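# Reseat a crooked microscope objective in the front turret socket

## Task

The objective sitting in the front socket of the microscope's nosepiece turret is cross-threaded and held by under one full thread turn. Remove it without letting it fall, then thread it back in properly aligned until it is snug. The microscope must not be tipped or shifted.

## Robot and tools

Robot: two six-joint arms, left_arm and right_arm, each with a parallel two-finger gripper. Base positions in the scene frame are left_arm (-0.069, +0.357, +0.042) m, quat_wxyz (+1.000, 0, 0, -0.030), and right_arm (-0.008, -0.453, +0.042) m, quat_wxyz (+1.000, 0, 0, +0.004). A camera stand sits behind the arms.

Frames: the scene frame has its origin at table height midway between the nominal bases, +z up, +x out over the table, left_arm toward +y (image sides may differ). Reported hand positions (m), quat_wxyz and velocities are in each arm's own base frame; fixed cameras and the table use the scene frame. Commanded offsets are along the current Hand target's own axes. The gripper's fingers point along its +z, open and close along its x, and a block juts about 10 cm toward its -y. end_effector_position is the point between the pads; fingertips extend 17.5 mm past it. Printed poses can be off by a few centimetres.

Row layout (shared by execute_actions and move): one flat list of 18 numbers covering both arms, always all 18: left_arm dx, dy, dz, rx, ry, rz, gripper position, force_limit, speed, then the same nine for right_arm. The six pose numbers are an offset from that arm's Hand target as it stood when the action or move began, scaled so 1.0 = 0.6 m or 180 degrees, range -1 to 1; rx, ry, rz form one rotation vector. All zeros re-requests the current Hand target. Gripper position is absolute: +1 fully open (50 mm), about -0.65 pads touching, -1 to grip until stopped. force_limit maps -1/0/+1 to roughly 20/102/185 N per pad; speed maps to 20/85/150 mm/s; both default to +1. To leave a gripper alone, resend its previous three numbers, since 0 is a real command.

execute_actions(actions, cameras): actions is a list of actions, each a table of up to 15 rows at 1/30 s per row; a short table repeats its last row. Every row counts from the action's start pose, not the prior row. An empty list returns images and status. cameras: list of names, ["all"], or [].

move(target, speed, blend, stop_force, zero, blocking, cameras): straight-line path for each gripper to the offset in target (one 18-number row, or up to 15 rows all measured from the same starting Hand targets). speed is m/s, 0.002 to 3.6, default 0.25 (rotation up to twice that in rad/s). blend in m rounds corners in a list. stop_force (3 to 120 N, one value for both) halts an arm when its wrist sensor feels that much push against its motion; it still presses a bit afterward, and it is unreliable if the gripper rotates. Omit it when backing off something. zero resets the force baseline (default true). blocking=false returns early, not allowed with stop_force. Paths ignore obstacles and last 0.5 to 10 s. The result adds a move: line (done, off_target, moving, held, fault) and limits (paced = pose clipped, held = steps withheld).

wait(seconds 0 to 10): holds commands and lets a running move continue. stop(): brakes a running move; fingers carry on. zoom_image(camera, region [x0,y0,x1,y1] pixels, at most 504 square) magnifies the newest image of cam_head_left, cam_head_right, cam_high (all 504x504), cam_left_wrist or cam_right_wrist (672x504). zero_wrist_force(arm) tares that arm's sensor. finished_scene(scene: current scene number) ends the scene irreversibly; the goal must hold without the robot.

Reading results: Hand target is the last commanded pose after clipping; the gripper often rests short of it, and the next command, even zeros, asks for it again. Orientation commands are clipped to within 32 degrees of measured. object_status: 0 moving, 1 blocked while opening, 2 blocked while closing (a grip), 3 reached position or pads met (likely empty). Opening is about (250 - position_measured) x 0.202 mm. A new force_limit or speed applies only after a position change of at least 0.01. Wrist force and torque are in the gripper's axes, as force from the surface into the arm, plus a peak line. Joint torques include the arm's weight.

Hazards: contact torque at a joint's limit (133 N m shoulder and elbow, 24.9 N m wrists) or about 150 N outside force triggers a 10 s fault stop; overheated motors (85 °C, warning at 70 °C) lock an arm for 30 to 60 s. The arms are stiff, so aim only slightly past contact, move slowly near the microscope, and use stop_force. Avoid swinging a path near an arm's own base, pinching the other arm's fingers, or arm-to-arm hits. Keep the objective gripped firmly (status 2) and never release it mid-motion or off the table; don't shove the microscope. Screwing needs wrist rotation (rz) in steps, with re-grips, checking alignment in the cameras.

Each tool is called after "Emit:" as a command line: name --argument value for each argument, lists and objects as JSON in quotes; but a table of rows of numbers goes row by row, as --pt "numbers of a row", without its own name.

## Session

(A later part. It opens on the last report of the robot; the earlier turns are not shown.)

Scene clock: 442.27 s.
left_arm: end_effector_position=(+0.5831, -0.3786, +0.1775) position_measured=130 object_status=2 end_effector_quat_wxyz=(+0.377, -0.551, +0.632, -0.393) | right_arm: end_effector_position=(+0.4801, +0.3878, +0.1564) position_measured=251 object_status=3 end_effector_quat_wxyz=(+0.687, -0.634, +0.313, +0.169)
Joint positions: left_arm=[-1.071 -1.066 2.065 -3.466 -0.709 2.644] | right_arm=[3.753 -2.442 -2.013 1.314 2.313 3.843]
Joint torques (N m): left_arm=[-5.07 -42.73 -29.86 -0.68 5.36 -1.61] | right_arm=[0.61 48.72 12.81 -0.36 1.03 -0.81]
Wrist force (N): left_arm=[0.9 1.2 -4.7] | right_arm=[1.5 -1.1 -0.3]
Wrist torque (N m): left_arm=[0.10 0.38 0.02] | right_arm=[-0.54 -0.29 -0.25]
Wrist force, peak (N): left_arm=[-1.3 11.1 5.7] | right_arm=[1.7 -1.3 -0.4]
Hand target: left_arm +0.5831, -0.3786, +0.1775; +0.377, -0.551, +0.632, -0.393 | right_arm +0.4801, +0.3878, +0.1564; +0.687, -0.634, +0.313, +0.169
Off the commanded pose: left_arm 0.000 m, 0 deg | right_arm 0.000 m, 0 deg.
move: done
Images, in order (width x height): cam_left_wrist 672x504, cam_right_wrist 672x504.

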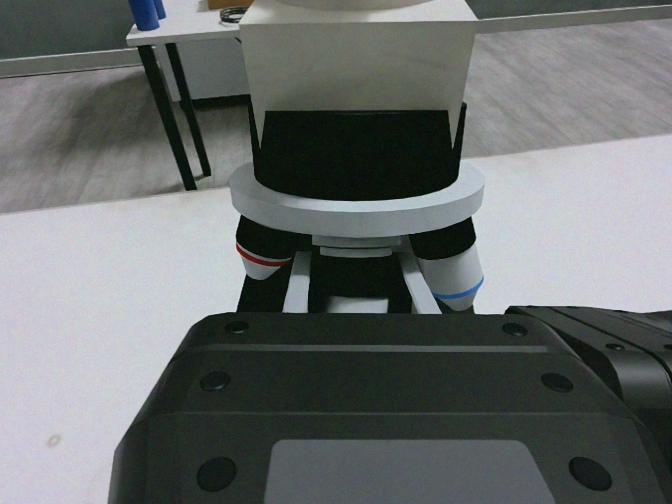

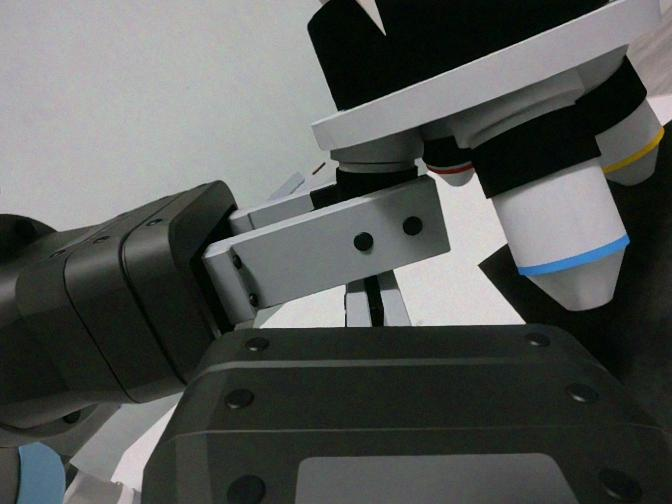

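Emit:
move --pt "0 0 0 0 0 0 0.29 -1 -1 0 0 0 0 0 0 -1 -1 1" --pt "-0.00211 0.00028 0.00085 0 0.3113 -0.0835 0.29 -1 -1 0 0 0 0 0 0 -1 -1 1" --pt "-0.00211 0.00028 0.00085 0 0.3113 -0.0835 -1 -1 -1 0 0 0 0 0 0 -1 -1 1" --speed '[0.1,0.4,0.1]'

Emit:
move --pt "-0.00017 0.00048 0.00151 0 -0.0322 0.0086 -1 -1 -1 0 0 0 0 0 0 -1 -1 1" --pt "0.0001 0.00044 0.00186 0 -0.1556 0.0417 -1 -1 -1 0 0 0 0 0 0 -1 -1 1" --pt "0.00048 0.00036 0.00198 0 -0.2844 0.0763 -1 -1 -1 0 0 0 0 0 0 -1 -1 1" --pt "0.00184 0.00014 0.00127 0 -0.3113 0.0835 -1 -1 -1 0 0 0 0 0 0 -1 -1 1" --speed 0.2 --blend 0.0002

Emit:
move --pt "0 0 0 0 0 0 0.29 -1 -1 0 0 0 0 0 0 -1 -1 1" --pt "-0.00211 0.00023 0.00085 0 0.3113 -0.0835 0.29 -1 -1 0 0 0 0 0 0 -1 -1 1" --pt "-0.00211 0.00023 0.00085 0 0.3113 -0.0835 -1 -1 -1 0 0 0 0 0 0 -1 -1 1" --speed '[0.1,0.4,0.1]'

Emit:
move --pt "-0.00017 0.00048 0.00151 0 -0.0322 0.0086 -1 -1 -1 0 0 0 0 0 0 -1 -1 1" --pt "0.0001 0.00044 0.00186 0 -0.1556 0.0417 -1 -1 -1 0 0 0 0 0 0 -1 -1 1" --pt "0.00048 0.00036 0.00198 0 -0.2844 0.0763 -1 -1 -1 0 0 0 0 0 0 -1 -1 1" --pt "0.00184 0.00014 0.00127 0 -0.3113 0.0835 -1 -1 -1 0 0 0 0 0 0 -1 -1 1" --speed 0.2 --blend 0.0002 --cameras '["cam_right_wrist", "cam_left_wrist"]'

Emit:
zoom_image --camera "cam_right_wrist" --region '[325, 130, 445, 210]'

Emit:
zoom_image --camera "cam_left_wrist" --region '[290, 210, 420, 290]'

Scene clock: 447.37 s.
left_arm: end_effector_position=(+0.5836, -0.3774, +0.1772) position_measured=130 object_status=2 end_effector_quat_wxyz=(-0.016, -0.377, +0.660, -0.649) | right_arm: end_effector_position=(+0.4801, +0.3878, +0.1564) position_measured=251 object_status=3 end_effector_quat_wxyz=(+0.687, -0.634, +0.313, +0.169)
Joint positions: left_arm=[-0.596 -0.83 1.971 -4.106 -2.045 2.68] | right_arm=[3.753 -2.442 -2.013 1.314 2.313 3.843]
Joint torques (N m): left_arm=[6.62 -32.94 -26.84 -3.76 -2.54 -1.56] | right_arm=[1.85 48.55 12.31 -0.49 0.89 -0.74]
Wrist force (N): left_arm=[0.2 -0.2 -2.3] | right_arm=[1.4 -1.1 -0.2]
Wrist torque (N m): left_arm=[0.13 0.18 0.02] | right_arm=[-0.54 -0.28 -0.25]
Wrist force, peak (N): left_arm=[1.2 0.6 -5.3] | right_arm=[1.6 -1.4 -0.3]
Hand target: left_arm +0.5836, -0.3774, +0.1772; -0.016, -0.377, +0.660, -0.649 | right_arm +0.4801, +0.3878, +0.1564; +0.687, -0.634, +0.313, +0.169
Off the commanded pose: left_arm 0.000 m, 0 deg | right_arm 0.000 m, 0 deg.
move: done

Scene clock: 450.73 s.
left_arm: end_effector_position=(+0.5831, -0.3786, +0.1776) position_measured=130 object_status=2 end_effector_quat_wxyz=(+0.377, -0.551, +0.632, -0.393) | right_arm: end_effector_position=(+0.4801, +0.3878, +0.1564) position_measured=251 object_status=3 end_effector_quat_wxyz=(+0.687, -0.634, +0.313, +0.169)
Joint positions: left_arm=[-1.07 -1.066 2.064 -3.466 -0.709 2.644] | right_arm=[3.753 -2.442 -2.013 1.314 2.313 3.843]
Joint torques (N m): left_arm=[-5.37 -43.08 -29.04 -0.55 5.25 -1.82] | right_arm=[1.99 48.54 12.41 -0.39 1.01 -0.88]
Wrist force (N): left_arm=[2.0 0.4 -5.3] | right_arm=[1.4 -1.5 -0.2]
Wrist torque (N m): left_arm=[0.12 0.33 0.01] | right_arm=[-0.60 -0.28 -0.25]
Wrist force, peak (N): left_arm=[-0.1 -11.8 -2.7] | right_arm=[1.7 -1.4 -0.1]
Hand target: left_arm +0.5831, -0.3786, +0.1776; +0.377, -0.551, +0.632, -0.393 | right_arm +0.4801, +0.3878, +0.1564; +0.687, -0.634, +0.313, +0.169
Off the commanded pose: left_arm 0.000 m, 0 deg | right_arm 0.000 m, 0 deg.
move: done

Scene clock: 453.97 s.
left_arm: end_effector_position=(+0.5837, -0.3773, +0.1773) position_measured=130 object_status=2 end_effector_quat_wxyz=(-0.016, -0.377, +0.660, -0.649) | right_arm: end_effector_position=(+0.4801, +0.3878, +0.1564) position_measured=251 object_status=3 end_effector_quat_wxyz=(+0.687, -0.634, +0.313, +0.169)
Joint positions: left_arm=[-0.595 -0.83 1.97 -4.105 -2.045 2.68] | right_arm=[3.753 -2.442 -2.013 1.314 2.313 3.843]
Joint torques (N m): left_arm=[7.14 -32.78 -26.37 -3.95 -2.5 -1.68] | right_arm=[1.84 48.87 11.94 -0.35 0.9 -0.84]
Wrist force (N): left_arm=[0.3 -0.5 -2.3] | right_arm=[1.3 -1.5 -0.3]
Wrist torque (N m): left_arm=[0.09 0.18 0.01] | right_arm=[-0.59 -0.27 -0.26]
Wrist force, peak (N): left_arm=[2.0 0.0 -5.5] | right_arm=[1.6 -1.5 -0.3]
Hand target: left_arm +0.5837, -0.3773, +0.1773; -0.016, -0.377, +0.660, -0.649 | right_arm +0.4801, +0.3878, +0.1564; +0.687, -0.634, +0.313, +0.169
Off the commanded pose: left_arm 0.000 m, 0 deg | right_arm 0.000 m, 0 deg.
move: done

Scene clock: 457.33 s.
left_arm: end_effector_position=(+0.5832, -0.3785, +0.1777) position_measured=130 object_status=2 end_effector_quat_wxyz=(+0.377, -0.551, +0.632, -0.393) | right_arm: end_effector_position=(+0.4801, +0.3878, +0.1564) position_measured=251 object_status=3 end_effector_quat_wxyz=(+0.687, -0.634, +0.313, +0.169)
Joint positions: left_arm=[-1.07 -1.067 2.064 -3.465 -0.709 2.644] | right_arm=[3.753 -2.442 -2.013 1.314 2.313 3.843]
Joint torques (N m): left_arm=[-4.52 -42.58 -27.46 -0.19 5.06 -1.79] | right_arm=[2.7 48.66 12.36 -0.56 0.93 -0.8]
Wrist force (N): left_arm=[2.5 0.3 -6.1] | right_arm=[1.4 -1.2 -0.2]
Wrist torque (N m): left_arm=[0.16 0.35 0.01] | right_arm=[-0.55 -0.28 -0.25]
Wrist force, peak (N): left_arm=[0.2 -11.6 -3.2] | right_arm=[1.7 -1.4 -0.4]
Hand target: left_arm +0.5832, -0.3785, +0.1777; +0.377, -0.551, +0.632, -0.393 | right_arm +0.4801, +0.3878, +0.1564; +0.687, -0.634, +0.313, +0.169
Off the commanded pose: left_arm 0.000 m, 0 deg | right_arm 0.000 m, 0 deg.
move: done
Images, in order (width x height): cam_left_wrist 672x504, cam_right_wrist 672x504.

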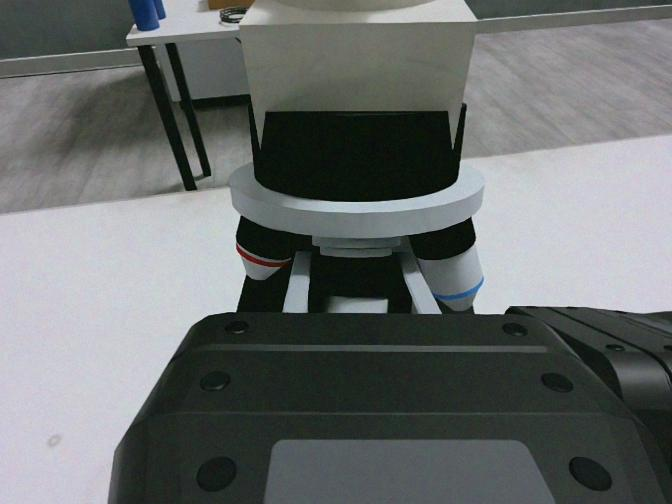

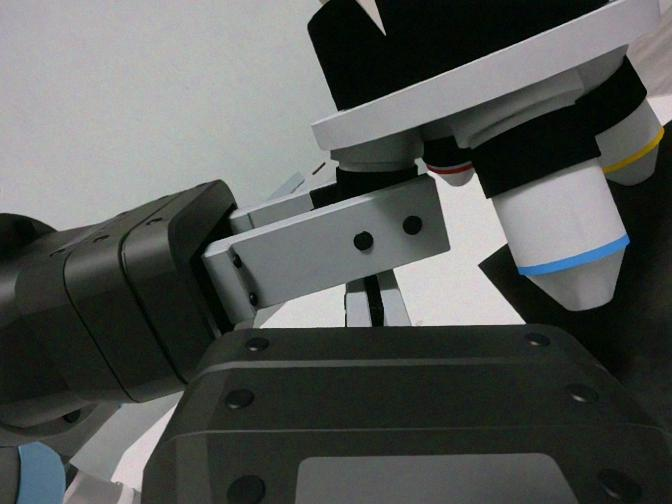

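Scaled by 4.200.

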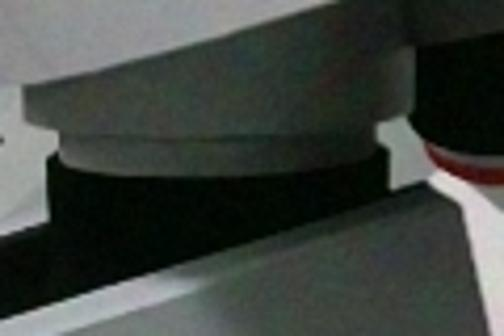

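Scaled by 3.877.

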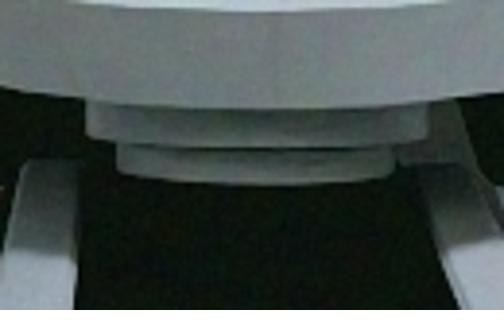

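Emit:
move --pt "0 0 0 0 0 0 0.29 -1 -1 0 0 0 0 0 0 -1 -1 1" --pt "-0.00211 0.00023 0.00085 0 0.3113 -0.0835 0.29 -1 -1 0 0 0 0 0 0 -1 -1 1" --pt "-0.00211 0.00023 0.00085 0 0.3113 -0.0835 -1 -1 -1 0 0 0 0 0 0 -1 -1 1" --speed '[0.1,0.4,0.1]'

Emit:
move --pt "-0.00017 0.00045 0.00151 0 -0.0322 0.0086 -1 -1 -1 0 0 0 0 0 0 -1 -1 1" --pt "0.00025 0.0004 0.00188 0 -0.1556 0.0417 -1 -1 -1 0 0 0 0 0 0 -1 -1 1" --pt "0.00075 0.00033 0.00205 0 -0.2844 0.0763 -1 -1 -1 0 0 0 0 0 0 -1 -1 1" --pt "0.00214 0.00012 0.00137 0 -0.3113 0.0835 -1 -1 -1 0 0 0 0 0 0 -1 -1 1" --speed 0.2 --blend 0.0002

Emit:
move --pt "0 0 0 0 0 0 0.29 -1 -1 0 0 0 0 0 0 -1 -1 1" --pt "-0.00236 0.00028 0.00104 0 0.3113 -0.0835 0.29 -1 -1 0 0 0 0 0 0 -1 -1 1" --pt "-0.00236 0.00028 0.00104 0 0.3113 -0.0835 -1 -1 -1 0 0 0 0 0 0 -1 -1 1" --speed '[0.1,0.4,0.1]'

Emit:
move --pt "-0.00017 0.00045 0.00151 0 -0.0322 0.0086 -1 -1 -1 0 0 0 0 0 0 -1 -1 1" --pt "0.00025 0.0004 0.00188 0 -0.1556 0.0417 -1 -1 -1 0 0 0 0 0 0 -1 -1 1" --pt "0.00075 0.00033 0.00205 0 -0.2844 0.0763 -1 -1 -1 0 0 0 0 0 0 -1 -1 1" --pt "0.00214 0.00012 0.00137 0 -0.3113 0.0835 -1 -1 -1 0 0 0 0 0 0 -1 -1 1" --speed 0.2 --blend 0.0002 --cameras '["cam_right_wrist", "cam_left_wrist"]'

Emit:
zoom_image --camera "cam_right_wrist" --region '[325, 130, 445, 210]'

Emit:
zoom_image --camera "cam_left_wrist" --region '[290, 210, 420, 290]'

Scene clock: 461.87 s.
left_arm: end_effector_position=(+0.5837, -0.3773, +0.1774) position_measured=130 object_status=2 end_effector_quat_wxyz=(-0.016, -0.377, +0.660, -0.649) | right_arm: end_effector_position=(+0.4801, +0.3878, +0.1564) position_measured=251 object_status=3 end_effector_quat_wxyz=(+0.687, -0.634, +0.313, +0.169)
Joint positions: left_arm=[-0.595 -0.83 1.97 -4.105 -2.045 2.68] | right_arm=[3.753 -2.442 -2.013 1.314 2.313 3.843]
Joint torques (N m): left_arm=[7.22 -31.33 -26.44 -3.84 -2.45 -1.85] | right_arm=[2.96 48.77 12.29 -0.55 1 -0.84]
Wrist force (N): left_arm=[0.2 0.0 -2.4] | right_arm=[1.5 -1.3 -0.3]
Wrist torque (N m): left_arm=[0.14 0.19 0.01] | right_arm=[-0.56 -0.30 -0.25]
Wrist force, peak (N): left_arm=[2.3 -0.1 -6.7] | right_arm=[1.6 -1.3 -0.5]
Hand target: left_arm +0.5837, -0.3773, +0.1774; -0.016, -0.377, +0.660, -0.649 | right_arm +0.4801, +0.3878, +0.1564; +0.687, -0.634, +0.313, +0.169
Off the commanded pose: left_arm 0.000 m, 0 deg | right_arm 0.000 m, 0 deg.
move: done

Scene clock: 465.23 s.
left_arm: end_effector_position=(+0.5832, -0.3787, +0.1779) position_measured=130 object_status=2 end_effector_quat_wxyz=(+0.377, -0.551, +0.632, -0.393) | right_arm: end_effector_position=(+0.4801, +0.3878, +0.1564) position_measured=251 object_status=3 end_effector_quat_wxyz=(+0.687, -0.634, +0.313, +0.169)
Joint positions: left_arm=[-1.07 -1.067 2.064 -3.465 -0.709 2.644] | right_arm=[3.753 -2.442 -2.013 1.314 2.313 3.843]
Joint torques (N m): left_arm=[-5.18 -44.35 -29.81 -0.81 4.9 -1.58] | right_arm=[3.17 48.49 11.49 -0.53 1.06 -0.8]
Wrist force (N): left_arm=[0.9 1.4 -4.3] | right_arm=[1.5 -1.3 -0.3]
Wrist torque (N m): left_arm=[0.09 0.33 0.01] | right_arm=[-0.57 -0.30 -0.26]
Wrist force, peak (N): left_arm=[-1.5 11.2 6.1] | right_arm=[1.8 -1.2 -0.4]
Hand target: left_arm +0.5832, -0.3787, +0.1779; +0.377, -0.551, +0.632, -0.393 | right_arm +0.4801, +0.3878, +0.1564; +0.687, -0.634, +0.313, +0.169
Off the commanded pose: left_arm 0.000 m, 0 deg | right_arm 0.000 m, 0 deg.
move: done

Scene clock: 468.47 s.
left_arm: end_effector_position=(+0.5838, -0.3773, +0.1775) position_measured=130 object_status=2 end_effector_quat_wxyz=(-0.016, -0.377, +0.660, -0.649) | right_arm: end_effector_position=(+0.4801, +0.3878, +0.1564) position_measured=251 object_status=3 end_effector_quat_wxyz=(+0.687, -0.634, +0.313, +0.169)
Joint positions: left_arm=[-0.595 -0.83 1.97 -4.105 -2.045 2.68] | right_arm=[3.753 -2.442 -2.013 1.314 2.313 3.843]
Joint torques (N m): left_arm=[8.28 -32.53 -26.51 -3.5 -2.13 -1.76] | right_arm=[3.04 49.05 12.16 -0.47 0.83 -0.79]
Wrist force (N): left_arm=[0.6 -0.5 -2.8] | right_arm=[1.4 -1.3 -0.5]
Wrist torque (N m): left_arm=[0.07 0.18 0.01] | right_arm=[-0.57 -0.28 -0.26]
Wrist force, peak (N): left_arm=[4.5 -0.1 2.9] | right_arm=[1.7 -1.4 -0.1]
Hand target: left_arm +0.5838, -0.3773, +0.1775; -0.016, -0.377, +0.660, -0.649 | right_arm +0.4801, +0.3878, +0.1564; +0.687, -0.634, +0.313, +0.169
Off the commanded pose: left_arm 0.000 m, 0 deg | right_arm 0.000 m, 0 deg.
move: done

Scene clock: 471.83 s.
left_arm: end_effector_position=(+0.5833, -0.3786, +0.1780) position_measured=130 object_status=2 end_effector_quat_wxyz=(+0.377, -0.551, +0.632, -0.393) | right_arm: end_effector_position=(+0.4801, +0.3878, +0.1564) position_measured=251 object_status=3 end_effector_quat_wxyz=(+0.687, -0.634, +0.313, +0.169)
Joint positions: left_arm=[-1.07 -1.067 2.064 -3.465 -0.709 2.644] | right_arm=[3.753 -2.442 -2.013 1.314 2.313 3.843]
Joint torques (N m): left_arm=[-5 -43.36 -30.19 -0.64 5.18 -1.52] | right_arm=[3.69 49.43 11.91 -0.51 0.87 -0.75]
Wrist force (N): left_arm=[1.3 1.4 -4.8] | right_arm=[1.4 -1.2 -0.2]
Wrist torque (N m): left_arm=[0.13 0.37 0.00] | right_arm=[-0.54 -0.28 -0.25]
Wrist force, peak (N): left_arm=[-1.1 11.1 5.5] | right_arm=[1.6 -1.3 -0.4]
Hand target: left_arm +0.5833, -0.3786, +0.1780; +0.377, -0.551, +0.632, -0.393 | right_arm +0.4801, +0.3878, +0.1564; +0.687, -0.634, +0.313, +0.169
Off the commanded pose: left_arm 0.000 m, 0 deg | right_arm 0.000 m, 0 deg.
move: done
Images, in order (width x height): cam_left_wrist 672x504, cam_right_wrist 672x504.

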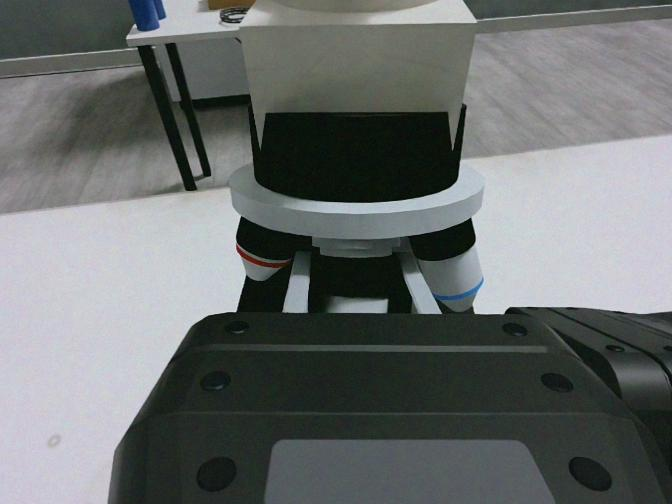

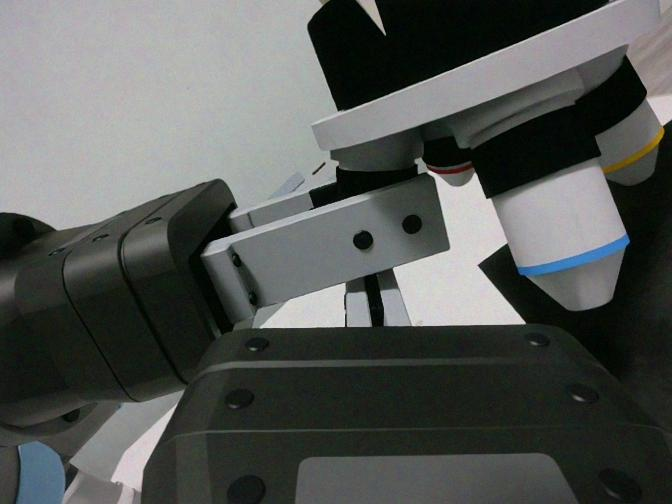

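Scaled by 4.200.

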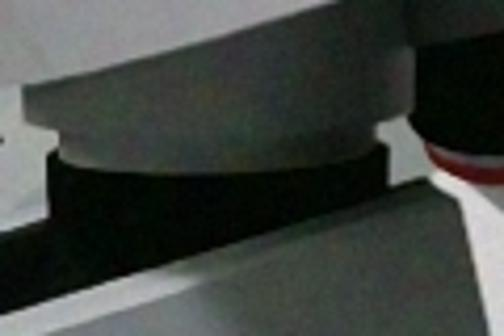

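Scaled by 3.877.

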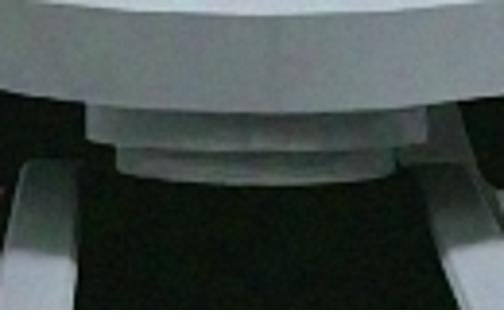

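Emit:
move --pt "0 0 0 0 0 0 0.29 -1 -1 0 0 0 0 0 0 -1 -1 1" --pt "-0.00236 0.00028 0.00104 0 0.3113 -0.0835 0.29 -1 -1 0 0 0 0 0 0 -1 -1 1" --pt "-0.00236 0.00028 0.00104 0 0.3113 -0.0835 -1 -1 -1 0 0 0 0 0 0 -1 -1 1" --speed '[0.1,0.4,0.1]'

Emit:
move --pt "-0.00017 0.00048 0.00153 0 -0.0322 0.0086 -1 -1 -1 0 0 0 0 0 0 -1 -1 1" --pt "0.00025 0.00043 0.00191 0 -0.1556 0.0417 -1 -1 -1 0 0 0 0 0 0 -1 -1 1" --pt "0.00075 0.00036 0.00208 0 -0.2844 0.0763 -1 -1 -1 0 0 0 0 0 0 -1 -1 1" --pt "0.00214 0.00014 0.00137 0 -0.3113 0.0835 -1 -1 -1 0 0 0 0 0 0 -1 -1 1" --speed 0.2 --blend 0.0002

Emit:
move --pt "0 0 0 0 0 0 0.29 -1 -1 0 0 0 0 0 0 -1 -1 1" --pt "-0.00236 0.00026 0.00104 0 0.3113 -0.0835 0.29 -1 -1 0 0 0 0 0 0 -1 -1 1" --pt "-0.00236 0.00026 0.00104 0 0.3113 -0.0835 -1 -1 -1 0 0 0 0 0 0 -1 -1 1" --speed '[0.1,0.4,0.1]'

Emit:
move --pt "-0.00017 0.00048 0.00153 0 -0.0322 0.0086 -1 -1 -1 0 0 0 0 0 0 -1 -1 1" --pt "0.00025 0.00043 0.00191 0 -0.1556 0.0417 -1 -1 -1 0 0 0 0 0 0 -1 -1 1" --speed 0.14 --blend 0.0002 --cameras '["cam_left_wrist"]'

Emit:
zoom_image --camera "cam_left_wrist" --region '[290, 210, 420, 290]'

Scene clock: 476.07 s.
left_arm: end_effector_position=(+0.5839, -0.3773, +0.1777) position_measured=130 object_status=2 end_effector_quat_wxyz=(-0.016, -0.377, +0.660, -0.649) | right_arm: end_effector_position=(+0.4801, +0.3878, +0.1564) position_measured=251 object_status=3 end_effector_quat_wxyz=(+0.687, -0.634, +0.313, +0.169)
Joint positions: left_arm=[-0.595 -0.831 1.97 -4.104 -2.046 2.68] | right_arm=[3.753 -2.442 -2.013 1.314 2.313 3.843]
Joint torques (N m): left_arm=[7.52 -32.03 -26.02 -3.74 -2.24 -1.63] | right_arm=[3.94 48.89 12.19 -0.51 0.83 -0.68]
Wrist force (N): left_arm=[0.9 -0.2 -2.8] | right_arm=[1.5 -1.4 -0.4]
Wrist torque (N m): left_arm=[0.10 0.16 0.02] | right_arm=[-0.58 -0.30 -0.25]
Wrist force, peak (N): left_arm=[1.7 1.1 -5.3] | right_arm=[1.7 -1.3 -0.4]
Hand target: left_arm +0.5839, -0.3773, +0.1776; -0.016, -0.377, +0.660, -0.649 | right_arm +0.4801, +0.3878, +0.1564; +0.687, -0.634, +0.313, +0.169
Off the commanded pose: left_arm 0.000 m, 0 deg | right_arm 0.000 m, 0 deg.
move: done

Scene clock: 479.43 s.
left_arm: end_effector_position=(+0.5833, -0.3786, +0.1781) position_measured=130 object_status=2 end_effector_quat_wxyz=(+0.377, -0.551, +0.632, -0.393) | right_arm: end_effector_position=(+0.4801, +0.3878, +0.1564) position_measured=251 object_status=3 end_effector_quat_wxyz=(+0.687, -0.634, +0.313, +0.169)
Joint positions: left_arm=[-1.07 -1.067 2.064 -3.464 -0.709 2.644] | right_arm=[3.753 -2.442 -2.013 1.314 2.313 3.843]
Joint torques (N m): left_arm=[-5.5 -43.52 -29.27 -0.59 5.46 -1.72] | right_arm=[4.59 48.94 11.8 -0.44 0.82 -0.91]
Wrist force (N): left_arm=[2.1 1.0 -5.4] | right_arm=[1.4 -1.1 -0.1]
Wrist torque (N m): left_arm=[0.13 0.36 0.01] | right_arm=[-0.54 -0.28 -0.25]
Wrist force, peak (N): left_arm=[0.7 -11.7 -4.2] | right_arm=[1.8 -1.3 -0.3]
Hand target: left_arm +0.5833, -0.3786, +0.1781; +0.377, -0.551, +0.632, -0.393 | right_arm +0.4801, +0.3878, +0.1564; +0.687, -0.634, +0.313, +0.169
Off the commanded pose: left_arm 0.000 m, 0 deg | right_arm 0.000 m, 0 deg.
move: done

Scene clock: 482.67 s.
left_arm: end_effector_position=(+0.5840, -0.3772, +0.1778) position_measured=130 object_status=2 end_effector_quat_wxyz=(-0.016, -0.377, +0.660, -0.649) | right_arm: end_effector_position=(+0.4801, +0.3878, +0.1564) position_measured=251 object_status=3 end_effector_quat_wxyz=(+0.687, -0.634, +0.313, +0.169)
Joint positions: left_arm=[-0.595 -0.831 1.97 -4.104 -2.046 2.68] | right_arm=[3.753 -2.442 -2.013 1.314 2.313 3.843]
Joint torques (N m): left_arm=[8 -31.6 -27.11 -3.55 -2.13 -1.52] | right_arm=[4.62 49.16 11.98 -0.41 0.9 -0.71]
Wrist force (N): left_arm=[1.2 -0.4 -2.6] | right_arm=[1.4 -1.3 -0.3]
Wrist torque (N m): left_arm=[0.08 0.16 0.03] | right_arm=[-0.56 -0.27 -0.25]
Wrist force, peak (N): left_arm=[5.2 -0.7 3.2] | right_arm=[1.7 -1.3 -0.5]
Hand target: left_arm +0.5840, -0.3772, +0.1778; -0.016, -0.377, +0.660, -0.649 | right_arm +0.4801, +0.3878, +0.1564; +0.687, -0.634, +0.313, +0.169
Off the commanded pose: left_arm 0.000 m, 0 deg | right_arm 0.000 m, 0 deg.
move: done

Scene clock: 485.17 s.
left_arm: end_effector_position=(+0.5843, -0.3783, +0.1774) position_measured=130 object_status=2 end_effector_quat_wxyz=(+0.186, -0.479, +0.668, -0.539) | right_arm: end_effector_position=(+0.4801, +0.3878, +0.1564) position_measured=251 object_status=3 end_effector_quat_wxyz=(+0.687, -0.634, +0.313, +0.169)
Joint positions: left_arm=[-0.851 -1.023 2.127 -3.878 -1.35 2.768] | right_arm=[3.753 -2.442 -2.013 1.314 2.313 3.843]
Joint torques (N m): left_arm=[-3.07 -35.02 -1.77 2.33 5.28 -1.53] | right_arm=[4.54 48.84 10.94 -0.54 0.78 -0.66]
Wrist force (N): left_arm=[6.5 -1.9 -24.9] | right_arm=[1.4 -1.1 -0.2]
Wrist torque (N m): left_arm=[0.28 0.55 -0.04] | right_arm=[-0.54 -0.28 -0.25]
Wrist force, peak (N): left_arm=[6.5 -2.0 -25.3] | right_arm=[1.7 -1.2 -0.4]
Hand target: left_arm +0.5843, -0.3783, +0.1774; +0.187, -0.479, +0.668, -0.538 | right_arm +0.4801, +0.3878, +0.1564; +0.687, -0.634, +0.313, +0.169
Off the commanded pose: left_arm 0.000 m, 0 deg | right_arm 0.000 m, 0 deg.
move: done
Images, in order (width x height): cam_left_wrist 672x504.

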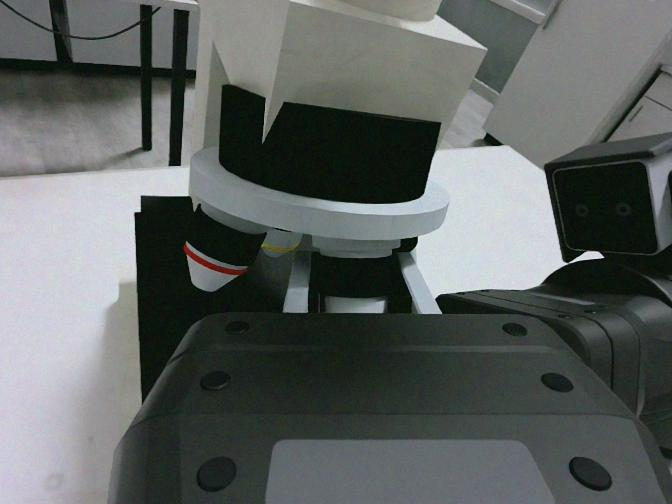

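Scaled by 3.877.

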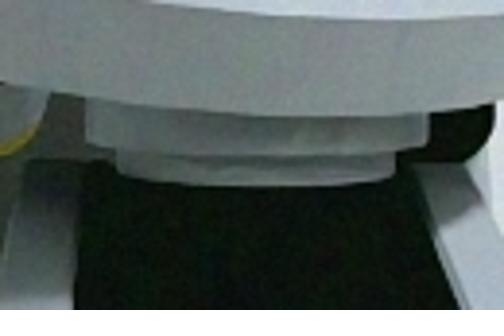

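Emit:
move --pt "0.00136 -0.00051 -0.00136 0 -0.1557 0.0418 -1 -1 -1 0 0 0 0 0 0 -1 -1 1" --speed 0.14 --cameras '["cam_left_wrist", "cam_right_wrist"]'

Emit:
zoom_image --camera "cam_right_wrist" --region '[325, 130, 445, 210]'

Emit:
zoom_image --camera "cam_left_wrist" --region '[290, 210, 420, 290]'

Scene clock: 488.33 s.
left_arm: end_effector_position=(+0.5834, -0.3786, +0.1782) position_measured=130 object_status=2 end_effector_quat_wxyz=(+0.377, -0.551, +0.632, -0.393) | right_arm: end_effector_position=(+0.4801, +0.3878, +0.1564) position_measured=251 object_status=3 end_effector_quat_wxyz=(+0.687, -0.634, +0.313, +0.169)
Joint positions: left_arm=[-1.07 -1.068 2.064 -3.464 -0.709 2.645] | right_arm=[3.753 -2.442 -2.013 1.314 2.313 3.843]
Joint torques (N m): left_arm=[-2.52 -41.73 -27.51 -0.39 5.79 -1.35] | right_arm=[5.16 49.12 12.4 -0.45 0.66 -0.74]
Wrist force (N): left_arm=[4.6 -0.4 -4.5] | right_arm=[1.7 -1.2 -0.3]
Wrist torque (N m): left_arm=[0.12 0.62 0.02] | right_arm=[-0.55 -0.32 -0.26]
Wrist force, peak (N): left_arm=[7.1 -2.0 -25.7] | right_arm=[1.5 -1.6 -0.4]
Hand target: left_arm +0.5834, -0.3786, +0.1782; +0.377, -0.551, +0.632, -0.393 | right_arm +0.4801, +0.3878, +0.1564; +0.687, -0.634, +0.313, +0.169
Off the commanded pose: left_arm 0.000 m, 0 deg | right_arm 0.000 m, 0 deg.
move: done
Images, in order (width x height): cam_left_wrist 672x504, cam_right_wrist 672x504.

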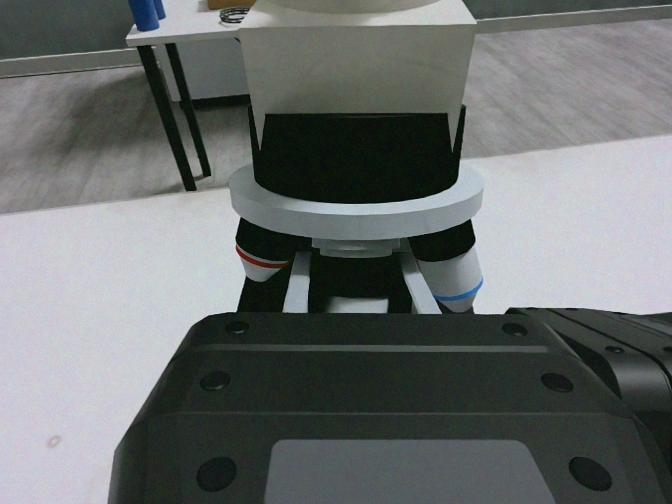

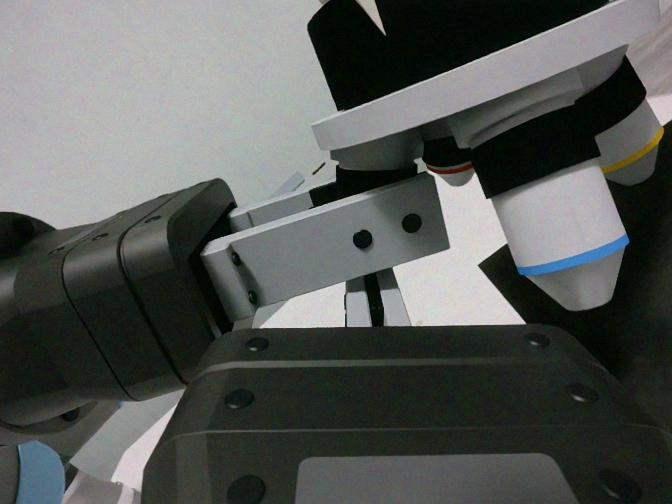

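Scaled by 4.200.

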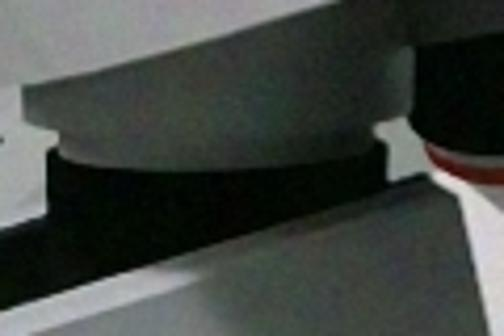

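Scaled by 3.877.

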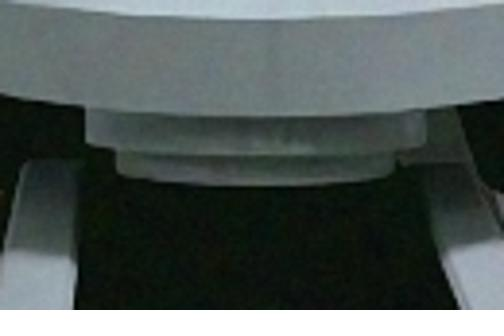

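Emit:
move --pt "0 0 0 0 0 0 0.29 -1 -1 0 0 0 0 0 0 -1 -1 1" --pt "-0.00236 0.00026 0.00104 0 0.3113 -0.0835 0.29 -0.6 -1 0 0 0 0 0 0 -1 -1 1" --pt "-0.00236 0.00026 0.00104 0 0.3113 -0.0835 -1 -0.6 -1 0 0 0 0 0 0 -1 -1 1" --speed '[0.1,0.4,0.1]'

Emit:
move --pt "0.00054 0 0.0001 0 -0.0644 0.0173 -1 -0.6 -1 0 0 0 0 0 0 -1 -1 1" --speed 0.1

Scene clock: 492.87 s.
left_arm: end_effector_position=(+0.5841, -0.3772, +0.1779) position_measured=133 object_status=2 end_effector_quat_wxyz=(-0.016, -0.377, +0.660, -0.649) | right_arm: end_effector_position=(+0.4801, +0.3878, +0.1564) position_measured=251 object_status=3 end_effector_quat_wxyz=(+0.687, -0.634, +0.313, +0.169)
Joint positions: left_arm=[-0.595 -0.831 1.97 -4.103 -2.046 2.68] | right_arm=[3.753 -2.442 -2.013 1.314 2.313 3.843]
Joint torques (N m): left_arm=[7.29 -31.89 -25.2 -1.99 0.91 -1.62] | right_arm=[5.74 49.13 12.42 -0.46 0.69 -0.8]
Wrist force (N): left_arm=[3.5 -0.3 -2.3] | right_arm=[1.6 -1.3 -0.3]
Wrist torque (N m): left_arm=[0.14 0.20 0.03] | right_arm=[-0.56 -0.30 -0.25]
Wrist force, peak (N): left_arm=[6.7 -0.2 4.0] | right_arm=[1.7 -1.5 -0.3]
Hand target: left_arm +0.5841, -0.3772, +0.1779; -0.016, -0.377, +0.660, -0.649 | right_arm +0.4801, +0.3878, +0.1564; +0.687, -0.634, +0.313, +0.169
Off the commanded pose: left_arm 0.000 m, 0 deg | right_arm 0.000 m, 0 deg.
move: done

Scene clock: 494.57 s.
left_arm: end_effector_position=(+0.5839, -0.3774, +0.1780) position_measured=133 object_status=2 end_effector_quat_wxyz=(+0.068, -0.423, +0.669, -0.608) | right_arm: end_effector_position=(+0.4801, +0.3878, +0.1564) position_measured=251 object_status=3 end_effector_quat_wxyz=(+0.687, -0.634, +0.313, +0.169)
Joint positions: left_arm=[-0.694 -0.928 2.067 -4.021 -1.766 2.741] | right_arm=[3.753 -2.442 -2.013 1.314 2.313 3.843]
Joint torques (N m): left_arm=[2.92 -33.84 4.94 3.94 9.42 2.29] | right_arm=[5.85 48.78 12.41 -0.54 0.63 -0.76]
Wrist force (N): left_arm=[21.3 -3.2 -12.4] | right_arm=[1.4 -1.3 -0.4]
Wrist torque (N m): left_arm=[0.30 1.43 -0.26] | right_arm=[-0.57 -0.27 -0.25]
Wrist force, peak (N): left_arm=[21.4 -3.7 -12.3] | right_arm=[1.5 -1.5 -0.2]
Hand target: left_arm +0.5839, -0.3774, +0.1780; +0.069, -0.423, +0.669, -0.608 | right_arm +0.4801, +0.3878, +0.1564; +0.687, -0.634, +0.313, +0.169
Off the commanded pose: left_arm 0.000 m, 0 deg | right_arm 0.000 m, 0 deg.
move: done

Emit:
move --pt "0.0007 0 -0.0004 0 0.0161 -0.0043 -1 -0.6 -1 0 0 0 0 0 0 -1 -1 1" --speed 0.03 --cameras '["cam_left_wrist", "cam_right_wrist"]'

Emit:
zoom_image --camera "cam_right_wrist" --region '[300, 100, 504, 300]'

Scene clock: 496.33 s.
left_arm: end_effector_position=(+0.5835, -0.3775, +0.1783) position_measured=133 object_status=2 end_effector_quat_wxyz=(+0.048, -0.412, +0.667, -0.619) | right_arm: end_effector_position=(+0.4801, +0.3878, +0.1564) position_measured=251 object_status=3 end_effector_quat_wxyz=(+0.687, -0.634, +0.313, +0.169)
Joint positions: left_arm=[-0.669 -0.907 2.048 -4.043 -1.836 2.73] | right_arm=[3.753 -2.442 -2.013 1.314 2.313 3.843]
Joint torques (N m): left_arm=[13.24 -24.86 -23.4 -2.05 0.26 -1.45] | right_arm=[5.92 49.39 11.9 -0.49 0.66 -0.69]
Wrist force (N): left_arm=[12.2 -4.0 -4.8] | right_arm=[1.2 -1.2 -0.3]
Wrist torque (N m): left_arm=[0.22 0.00 0.00] | right_arm=[-0.55 -0.25 -0.25]
Wrist force, peak (N): left_arm=[21.7 -3.4 -12.3] | right_arm=[1.7 -1.3 -0.1]
Hand target: left_arm +0.5835, -0.3775, +0.1783; +0.048, -0.412, +0.667, -0.619 | right_arm +0.4801, +0.3878, +0.1564; +0.687, -0.634, +0.313, +0.169
Off the commanded pose: left_arm 0.000 m, 0 deg | right_arm 0.000 m, 0 deg.
move: done
Images, in order (width x height): cam_left_wrist 672x504, cam_right_wrist 672x504.

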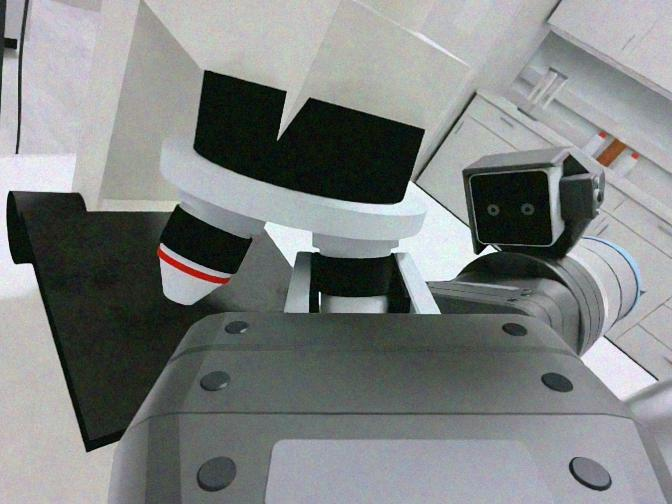

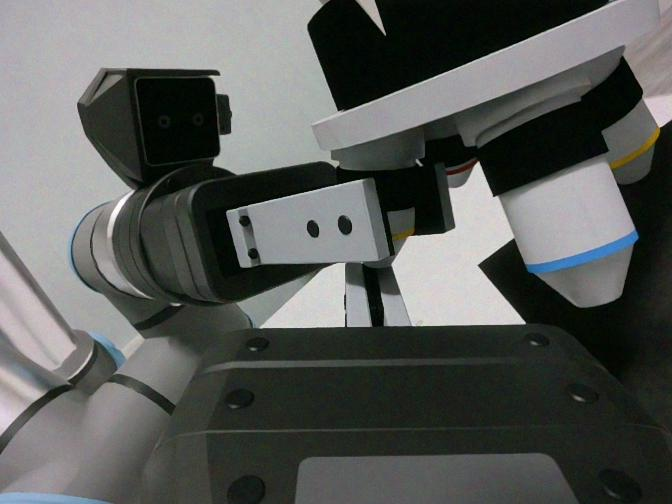

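Scaled by 2.471.

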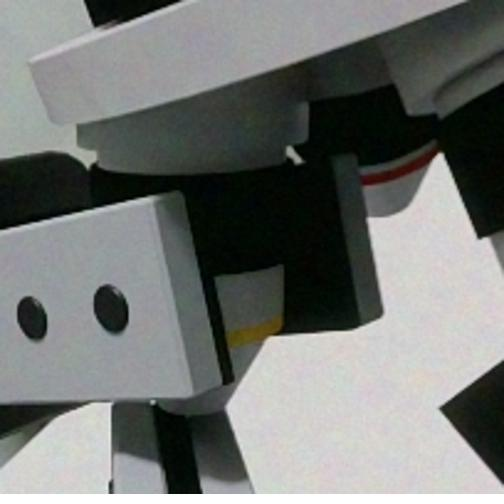

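Emit:
move --pt "0.0006 -0.0002 -0.0002 0 -0.004 0.001 -1 -0.6 -1 0 0 0 0 0 0 -1 -1 1" --speed 0.03

Emit:
move --pt "0 0 0 0 0 0 0.29 -0.6 -1 0 0.01 0 0 0 0 -1 -1 1" --pt "0 0 -0.15 0 0 0 0.29 -0.6 -1 0 0.02 0 0 0 0 -1 -1 1" --speed '[0.05,0.15]' --cameras '["cam_left_wrist", "cam_right_wrist"]'

Emit:
zoom_image --camera "cam_right_wrist" --region '[290, 60, 450, 220]'

Emit:
zoom_image --camera "cam_left_wrist" --region '[230, 60, 430, 260]'

Scene clock: 498.17 s.
left_arm: end_effector_position=(+0.5832, -0.3776, +0.1786) position_measured=133 object_status=2 end_effector_quat_wxyz=(+0.053, -0.414, +0.668, -0.616) | right_arm: end_effector_position=(+0.4801, +0.3878, +0.1564) position_measured=251 object_status=3 end_effector_quat_wxyz=(+0.687, -0.634, +0.313, +0.169)
Joint positions: left_arm=[-0.675 -0.914 2.054 -4.037 -1.818 2.732] | right_arm=[3.753 -2.442 -2.013 1.314 2.313 3.843]
Joint torques (N m): left_arm=[-2.73 -41.86 2.08 0.55 4.61 2.04] | right_arm=[5.78 48.7 11.32 -0.47 0.74 -0.78]
Wrist force (N): left_arm=[6.6 -0.6 -0.7] | right_arm=[1.5 -1.3 -0.3]
Wrist torque (N m): left_arm=[0.20 0.28 -0.18] | right_arm=[-0.57 -0.29 -0.25]
Wrist force, peak (N): left_arm=[12.7 -4.5 -4.9] | right_arm=[1.7 -1.3 -0.4]
Hand target: left_arm +0.5832, -0.3776, +0.1786; +0.053, -0.414, +0.668, -0.616 | right_arm +0.4801, +0.3878, +0.1564; +0.687, -0.634, +0.313, +0.169
Off the commanded pose: left_arm 0.000 m, 0 deg | right_arm 0.000 m, 0 deg.
move: done

Scene clock: 500.30 s.
left_arm: end_effector_position=(+0.5310, -0.3076, +0.1997) position_measured=110 object_status=3 end_effector_quat_wxyz=(+0.053, -0.414, +0.668, -0.616) | right_arm: end_effector_position=(+0.4726, +0.3895, +0.1473) position_measured=251 object_status=3 end_effector_quat_wxyz=(+0.687, -0.634, +0.313, +0.169)
Joint positions: left_arm=[-0.616 -1.052 2.268 -4.109 -1.876 2.747] | right_arm=[3.767 -2.461 -2.026 1.346 2.3 3.843]
Joint torques (N m): left_arm=[8 -37.79 2.33 -4.9 -3.02 1.95] | right_arm=[10.11 35.28 -1.65 4.21 -2.49 1.07]
Wrist force (N): left_arm=[-1.8 -0.2 -1.9] | right_arm=[1.3 -1.5 -0.2]
Wrist torque (N m): left_arm=[0.13 0.19 -0.07] | right_arm=[-0.60 -0.27 -0.26]
Wrist force, peak (N): left_arm=[6.8 -0.7 -0.7] | right_arm=[1.5 -1.5 -0.2]
Hand target: left_arm +0.5309, -0.3075, +0.1997; +0.053, -0.414, +0.668, -0.616 | right_arm +0.4726, +0.3895, +0.1472; +0.687, -0.634, +0.313, +0.169
Off the commanded pose: left_arm 0.000 m, 0 deg | right_arm 0.000 m, 0 deg.
move: done
Images, in order (width x height): cam_left_wrist 672x504, cam_right_wrist 672x504.

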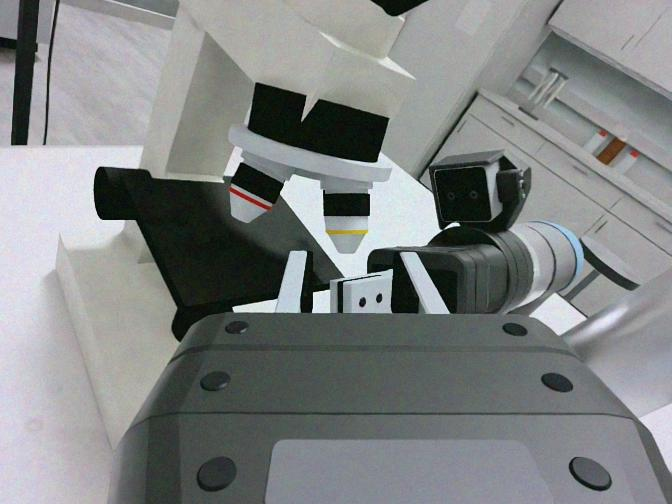

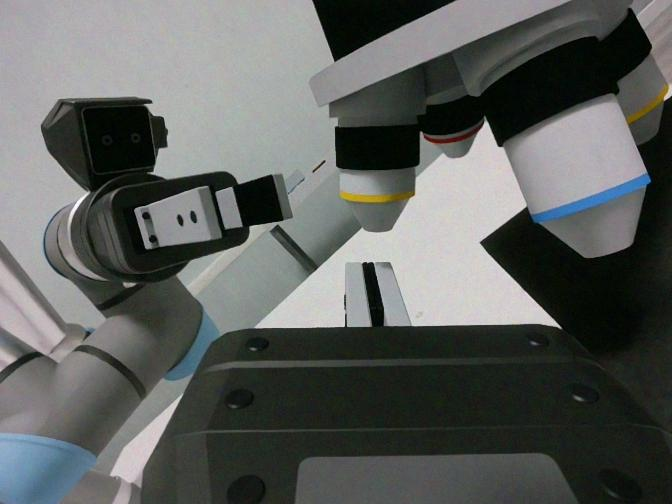

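Scaled by 3.150.

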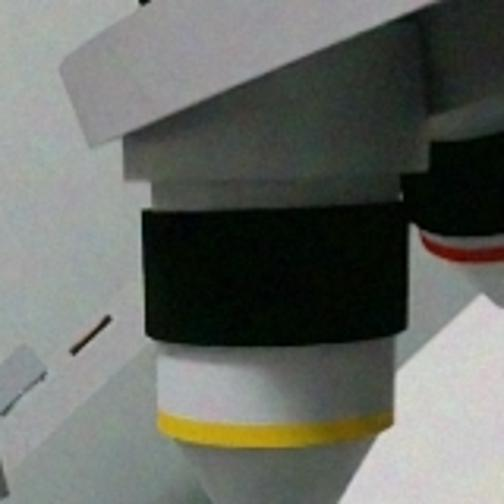

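Scaled by 2.520.

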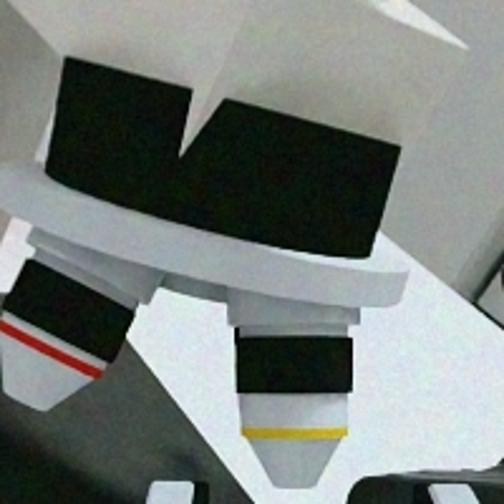

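Emit:
finished_scene --scene 2

The scene is finished: the task was done.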